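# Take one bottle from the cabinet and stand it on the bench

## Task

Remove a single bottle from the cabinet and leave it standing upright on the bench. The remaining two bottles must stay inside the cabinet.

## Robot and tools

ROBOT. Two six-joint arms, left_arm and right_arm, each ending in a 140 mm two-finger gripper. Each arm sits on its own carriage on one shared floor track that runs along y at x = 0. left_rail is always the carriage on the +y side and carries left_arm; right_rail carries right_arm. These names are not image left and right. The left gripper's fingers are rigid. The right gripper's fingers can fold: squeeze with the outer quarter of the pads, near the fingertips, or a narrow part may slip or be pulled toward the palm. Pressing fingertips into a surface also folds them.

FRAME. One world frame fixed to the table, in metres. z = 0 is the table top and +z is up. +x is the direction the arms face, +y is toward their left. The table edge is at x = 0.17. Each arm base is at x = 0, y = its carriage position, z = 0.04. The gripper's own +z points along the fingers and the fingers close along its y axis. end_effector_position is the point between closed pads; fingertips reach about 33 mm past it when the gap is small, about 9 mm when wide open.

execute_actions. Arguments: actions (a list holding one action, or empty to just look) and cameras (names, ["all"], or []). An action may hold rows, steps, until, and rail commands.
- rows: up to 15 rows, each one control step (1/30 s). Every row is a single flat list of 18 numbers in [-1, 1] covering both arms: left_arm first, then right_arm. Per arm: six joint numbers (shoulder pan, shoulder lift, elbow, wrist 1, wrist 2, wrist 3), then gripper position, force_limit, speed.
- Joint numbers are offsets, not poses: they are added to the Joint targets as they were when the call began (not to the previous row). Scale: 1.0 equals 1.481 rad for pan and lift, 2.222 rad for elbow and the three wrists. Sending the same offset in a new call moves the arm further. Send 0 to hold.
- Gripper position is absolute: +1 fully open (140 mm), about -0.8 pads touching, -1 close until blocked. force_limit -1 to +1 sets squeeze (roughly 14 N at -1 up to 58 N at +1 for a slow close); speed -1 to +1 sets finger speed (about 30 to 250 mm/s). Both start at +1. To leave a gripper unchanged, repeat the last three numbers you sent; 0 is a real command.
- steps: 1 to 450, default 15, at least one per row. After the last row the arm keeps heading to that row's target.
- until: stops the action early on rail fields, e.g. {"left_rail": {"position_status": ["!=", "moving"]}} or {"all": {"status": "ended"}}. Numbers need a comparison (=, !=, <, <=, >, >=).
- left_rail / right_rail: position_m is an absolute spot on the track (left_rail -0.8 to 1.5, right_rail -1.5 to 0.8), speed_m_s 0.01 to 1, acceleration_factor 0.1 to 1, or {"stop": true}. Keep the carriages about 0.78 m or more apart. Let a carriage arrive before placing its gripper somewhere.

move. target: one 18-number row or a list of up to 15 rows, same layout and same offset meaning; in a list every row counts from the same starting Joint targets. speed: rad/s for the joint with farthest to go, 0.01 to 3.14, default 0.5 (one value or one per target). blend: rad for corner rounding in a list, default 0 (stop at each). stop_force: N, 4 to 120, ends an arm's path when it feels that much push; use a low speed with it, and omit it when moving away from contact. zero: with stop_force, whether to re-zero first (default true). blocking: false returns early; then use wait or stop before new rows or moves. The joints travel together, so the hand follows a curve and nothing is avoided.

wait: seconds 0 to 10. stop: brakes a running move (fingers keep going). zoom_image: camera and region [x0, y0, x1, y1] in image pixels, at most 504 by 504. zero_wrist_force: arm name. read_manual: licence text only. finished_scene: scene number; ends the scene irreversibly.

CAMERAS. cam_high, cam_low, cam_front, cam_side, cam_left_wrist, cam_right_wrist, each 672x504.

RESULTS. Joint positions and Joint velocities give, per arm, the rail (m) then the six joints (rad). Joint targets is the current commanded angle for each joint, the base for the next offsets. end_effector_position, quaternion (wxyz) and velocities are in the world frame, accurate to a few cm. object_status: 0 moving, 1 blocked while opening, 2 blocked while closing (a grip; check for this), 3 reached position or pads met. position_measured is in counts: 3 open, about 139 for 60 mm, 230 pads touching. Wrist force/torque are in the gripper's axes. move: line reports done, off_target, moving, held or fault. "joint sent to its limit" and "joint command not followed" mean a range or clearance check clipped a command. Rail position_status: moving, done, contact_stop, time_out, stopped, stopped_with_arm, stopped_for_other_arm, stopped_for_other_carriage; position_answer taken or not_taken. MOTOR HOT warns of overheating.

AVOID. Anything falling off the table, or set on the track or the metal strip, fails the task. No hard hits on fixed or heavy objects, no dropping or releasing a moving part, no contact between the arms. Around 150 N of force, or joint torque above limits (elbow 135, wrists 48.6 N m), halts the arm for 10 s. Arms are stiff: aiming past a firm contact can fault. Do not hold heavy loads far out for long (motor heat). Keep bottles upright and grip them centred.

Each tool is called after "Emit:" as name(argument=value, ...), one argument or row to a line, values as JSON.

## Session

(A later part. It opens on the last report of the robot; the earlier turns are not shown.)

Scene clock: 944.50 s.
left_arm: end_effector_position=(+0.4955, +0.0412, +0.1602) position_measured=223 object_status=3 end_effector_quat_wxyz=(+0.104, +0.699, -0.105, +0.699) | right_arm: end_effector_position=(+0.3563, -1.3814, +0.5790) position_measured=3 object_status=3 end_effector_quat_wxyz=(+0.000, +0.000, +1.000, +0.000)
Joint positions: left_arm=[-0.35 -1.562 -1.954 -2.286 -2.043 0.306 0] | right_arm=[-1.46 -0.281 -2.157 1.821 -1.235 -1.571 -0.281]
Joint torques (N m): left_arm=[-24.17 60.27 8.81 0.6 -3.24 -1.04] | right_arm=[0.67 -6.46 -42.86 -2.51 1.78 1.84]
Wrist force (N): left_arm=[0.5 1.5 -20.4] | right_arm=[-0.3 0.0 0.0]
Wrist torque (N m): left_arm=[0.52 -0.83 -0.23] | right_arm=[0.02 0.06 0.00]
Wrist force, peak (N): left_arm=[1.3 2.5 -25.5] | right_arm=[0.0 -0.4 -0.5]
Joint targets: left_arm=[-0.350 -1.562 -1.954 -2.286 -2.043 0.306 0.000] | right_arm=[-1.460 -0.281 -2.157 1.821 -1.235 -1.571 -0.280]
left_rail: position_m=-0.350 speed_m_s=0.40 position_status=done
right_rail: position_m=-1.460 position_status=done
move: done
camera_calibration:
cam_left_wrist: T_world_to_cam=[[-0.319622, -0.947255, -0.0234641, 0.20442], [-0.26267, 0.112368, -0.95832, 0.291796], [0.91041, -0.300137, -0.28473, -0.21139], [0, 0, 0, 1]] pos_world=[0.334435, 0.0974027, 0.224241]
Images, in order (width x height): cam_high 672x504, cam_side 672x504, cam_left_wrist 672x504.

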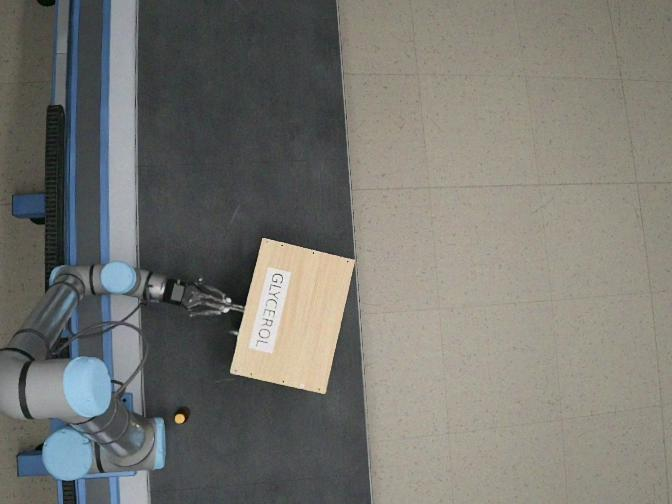

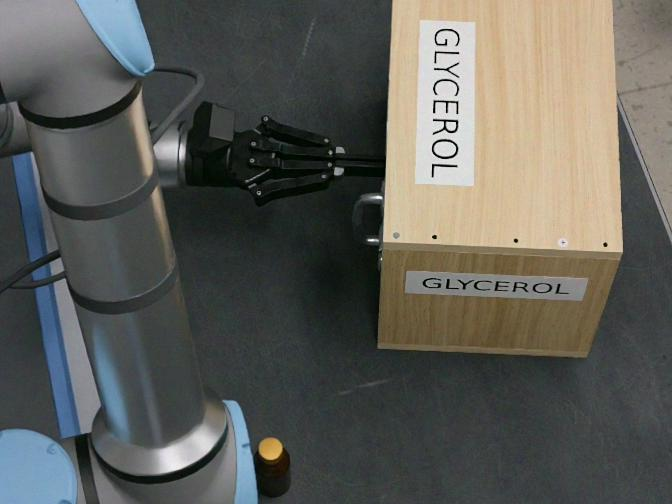

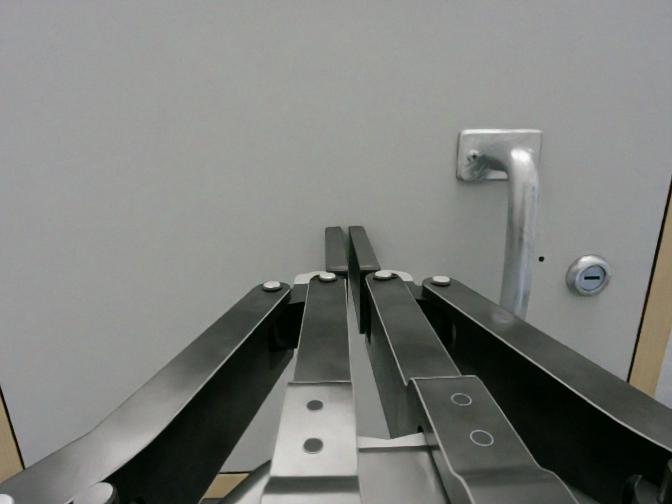

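Emit:
move(
  target=[0.1265,-0.0044,0.0054,-0.0025,0.0843,0,-0.75,-0.5,0,0,0,0,0,0,0,1,1,1],
  speed=0.15,
  cameras=["cam_left_wrist","cam_side","cam_front"],
)

Scene clock: 951.90 s.
left_arm: end_effector_position=(+0.3999, +0.0706, +0.1601) position_measured=223 object_status=3 end_effector_quat_wxyz=(+0.104, +0.699, -0.105, +0.699) | right_arm: end_effector_position=(+0.3563, -1.3814, +0.5790) position_measured=3 object_status=3 end_effector_quat_wxyz=(+0.000, +0.000, +1.000, +0.000)
Joint positions: left_arm=[-0.35 -1.375 -1.96 -2.274 -2.048 0.493 0] | right_arm=[-1.46 -0.281 -2.157 1.821 -1.235 -1.571 -0.281]
Joint torques (N m): left_arm=[12.37 44.5 23.83 -3.41 3.49 -0.89] | right_arm=[-1.08 -8.14 -44.06 -3.21 1.81 1.06]
Wrist force (N): left_arm=[1.0 1.7 -2.2] | right_arm=[-0.3 -0.2 -0.1]
Wrist torque (N m): left_arm=[0.46 -0.89 -0.26] | right_arm=[-0.04 0.06 0.00]
Wrist force, peak (N): left_arm=[-0.1 1.4 -21.0] | right_arm=[-0.2 -0.7 0.0]
Joint targets: left_arm=[-0.350 -1.375 -1.960 -2.274 -2.048 0.493 0.000] | right_arm=[-1.460 -0.281 -2.157 1.821 -1.235 -1.571 -0.280]
left_rail: position_m=-0.350 speed_m_s=0.40 position_status=done
right_rail: position_m=-1.460 position_status=done
move: done
camera_calibration:
cam_left_wrist: T_world_to_cam=[[-0.319495, -0.9473, -0.0233396, 0.201659], [-0.262819, 0.112251, -0.958293, 0.26333], [0.910412, -0.300036, -0.284832, -0.115551], [0, 0, 0, 1]] pos_world=[0.238836, 0.126803, 0.224142]
Images, in order (width x height): cam_front 672x504, cam_side 672x504, cam_left_wrist 672x504.

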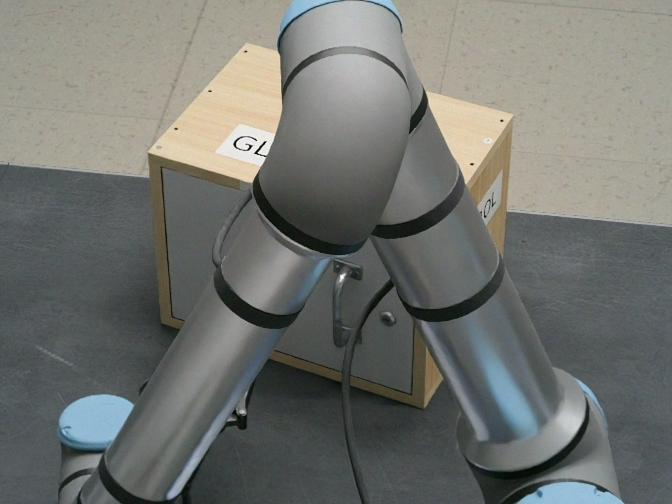

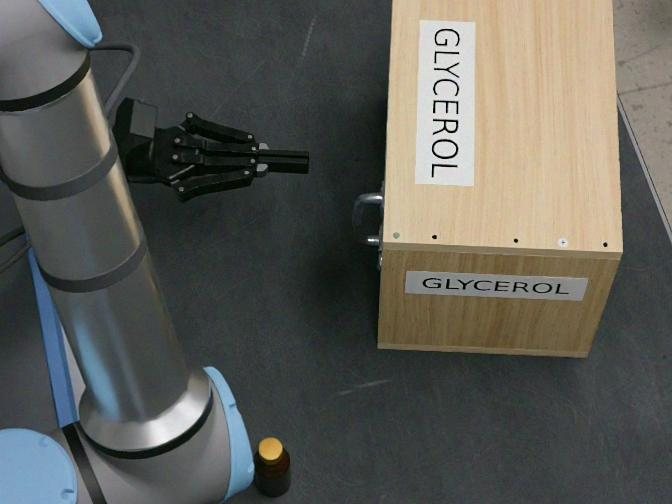

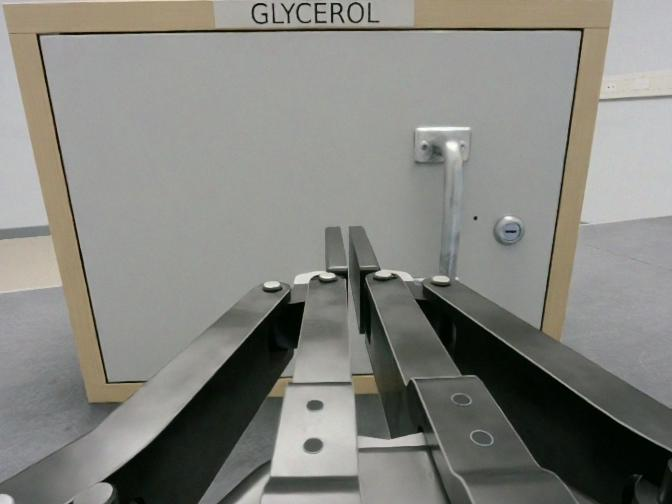

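Door closed flush, bottle standing on the bench.

Emit:
finished_scene(
  scene=1,
)

The scene is finished: the task was done.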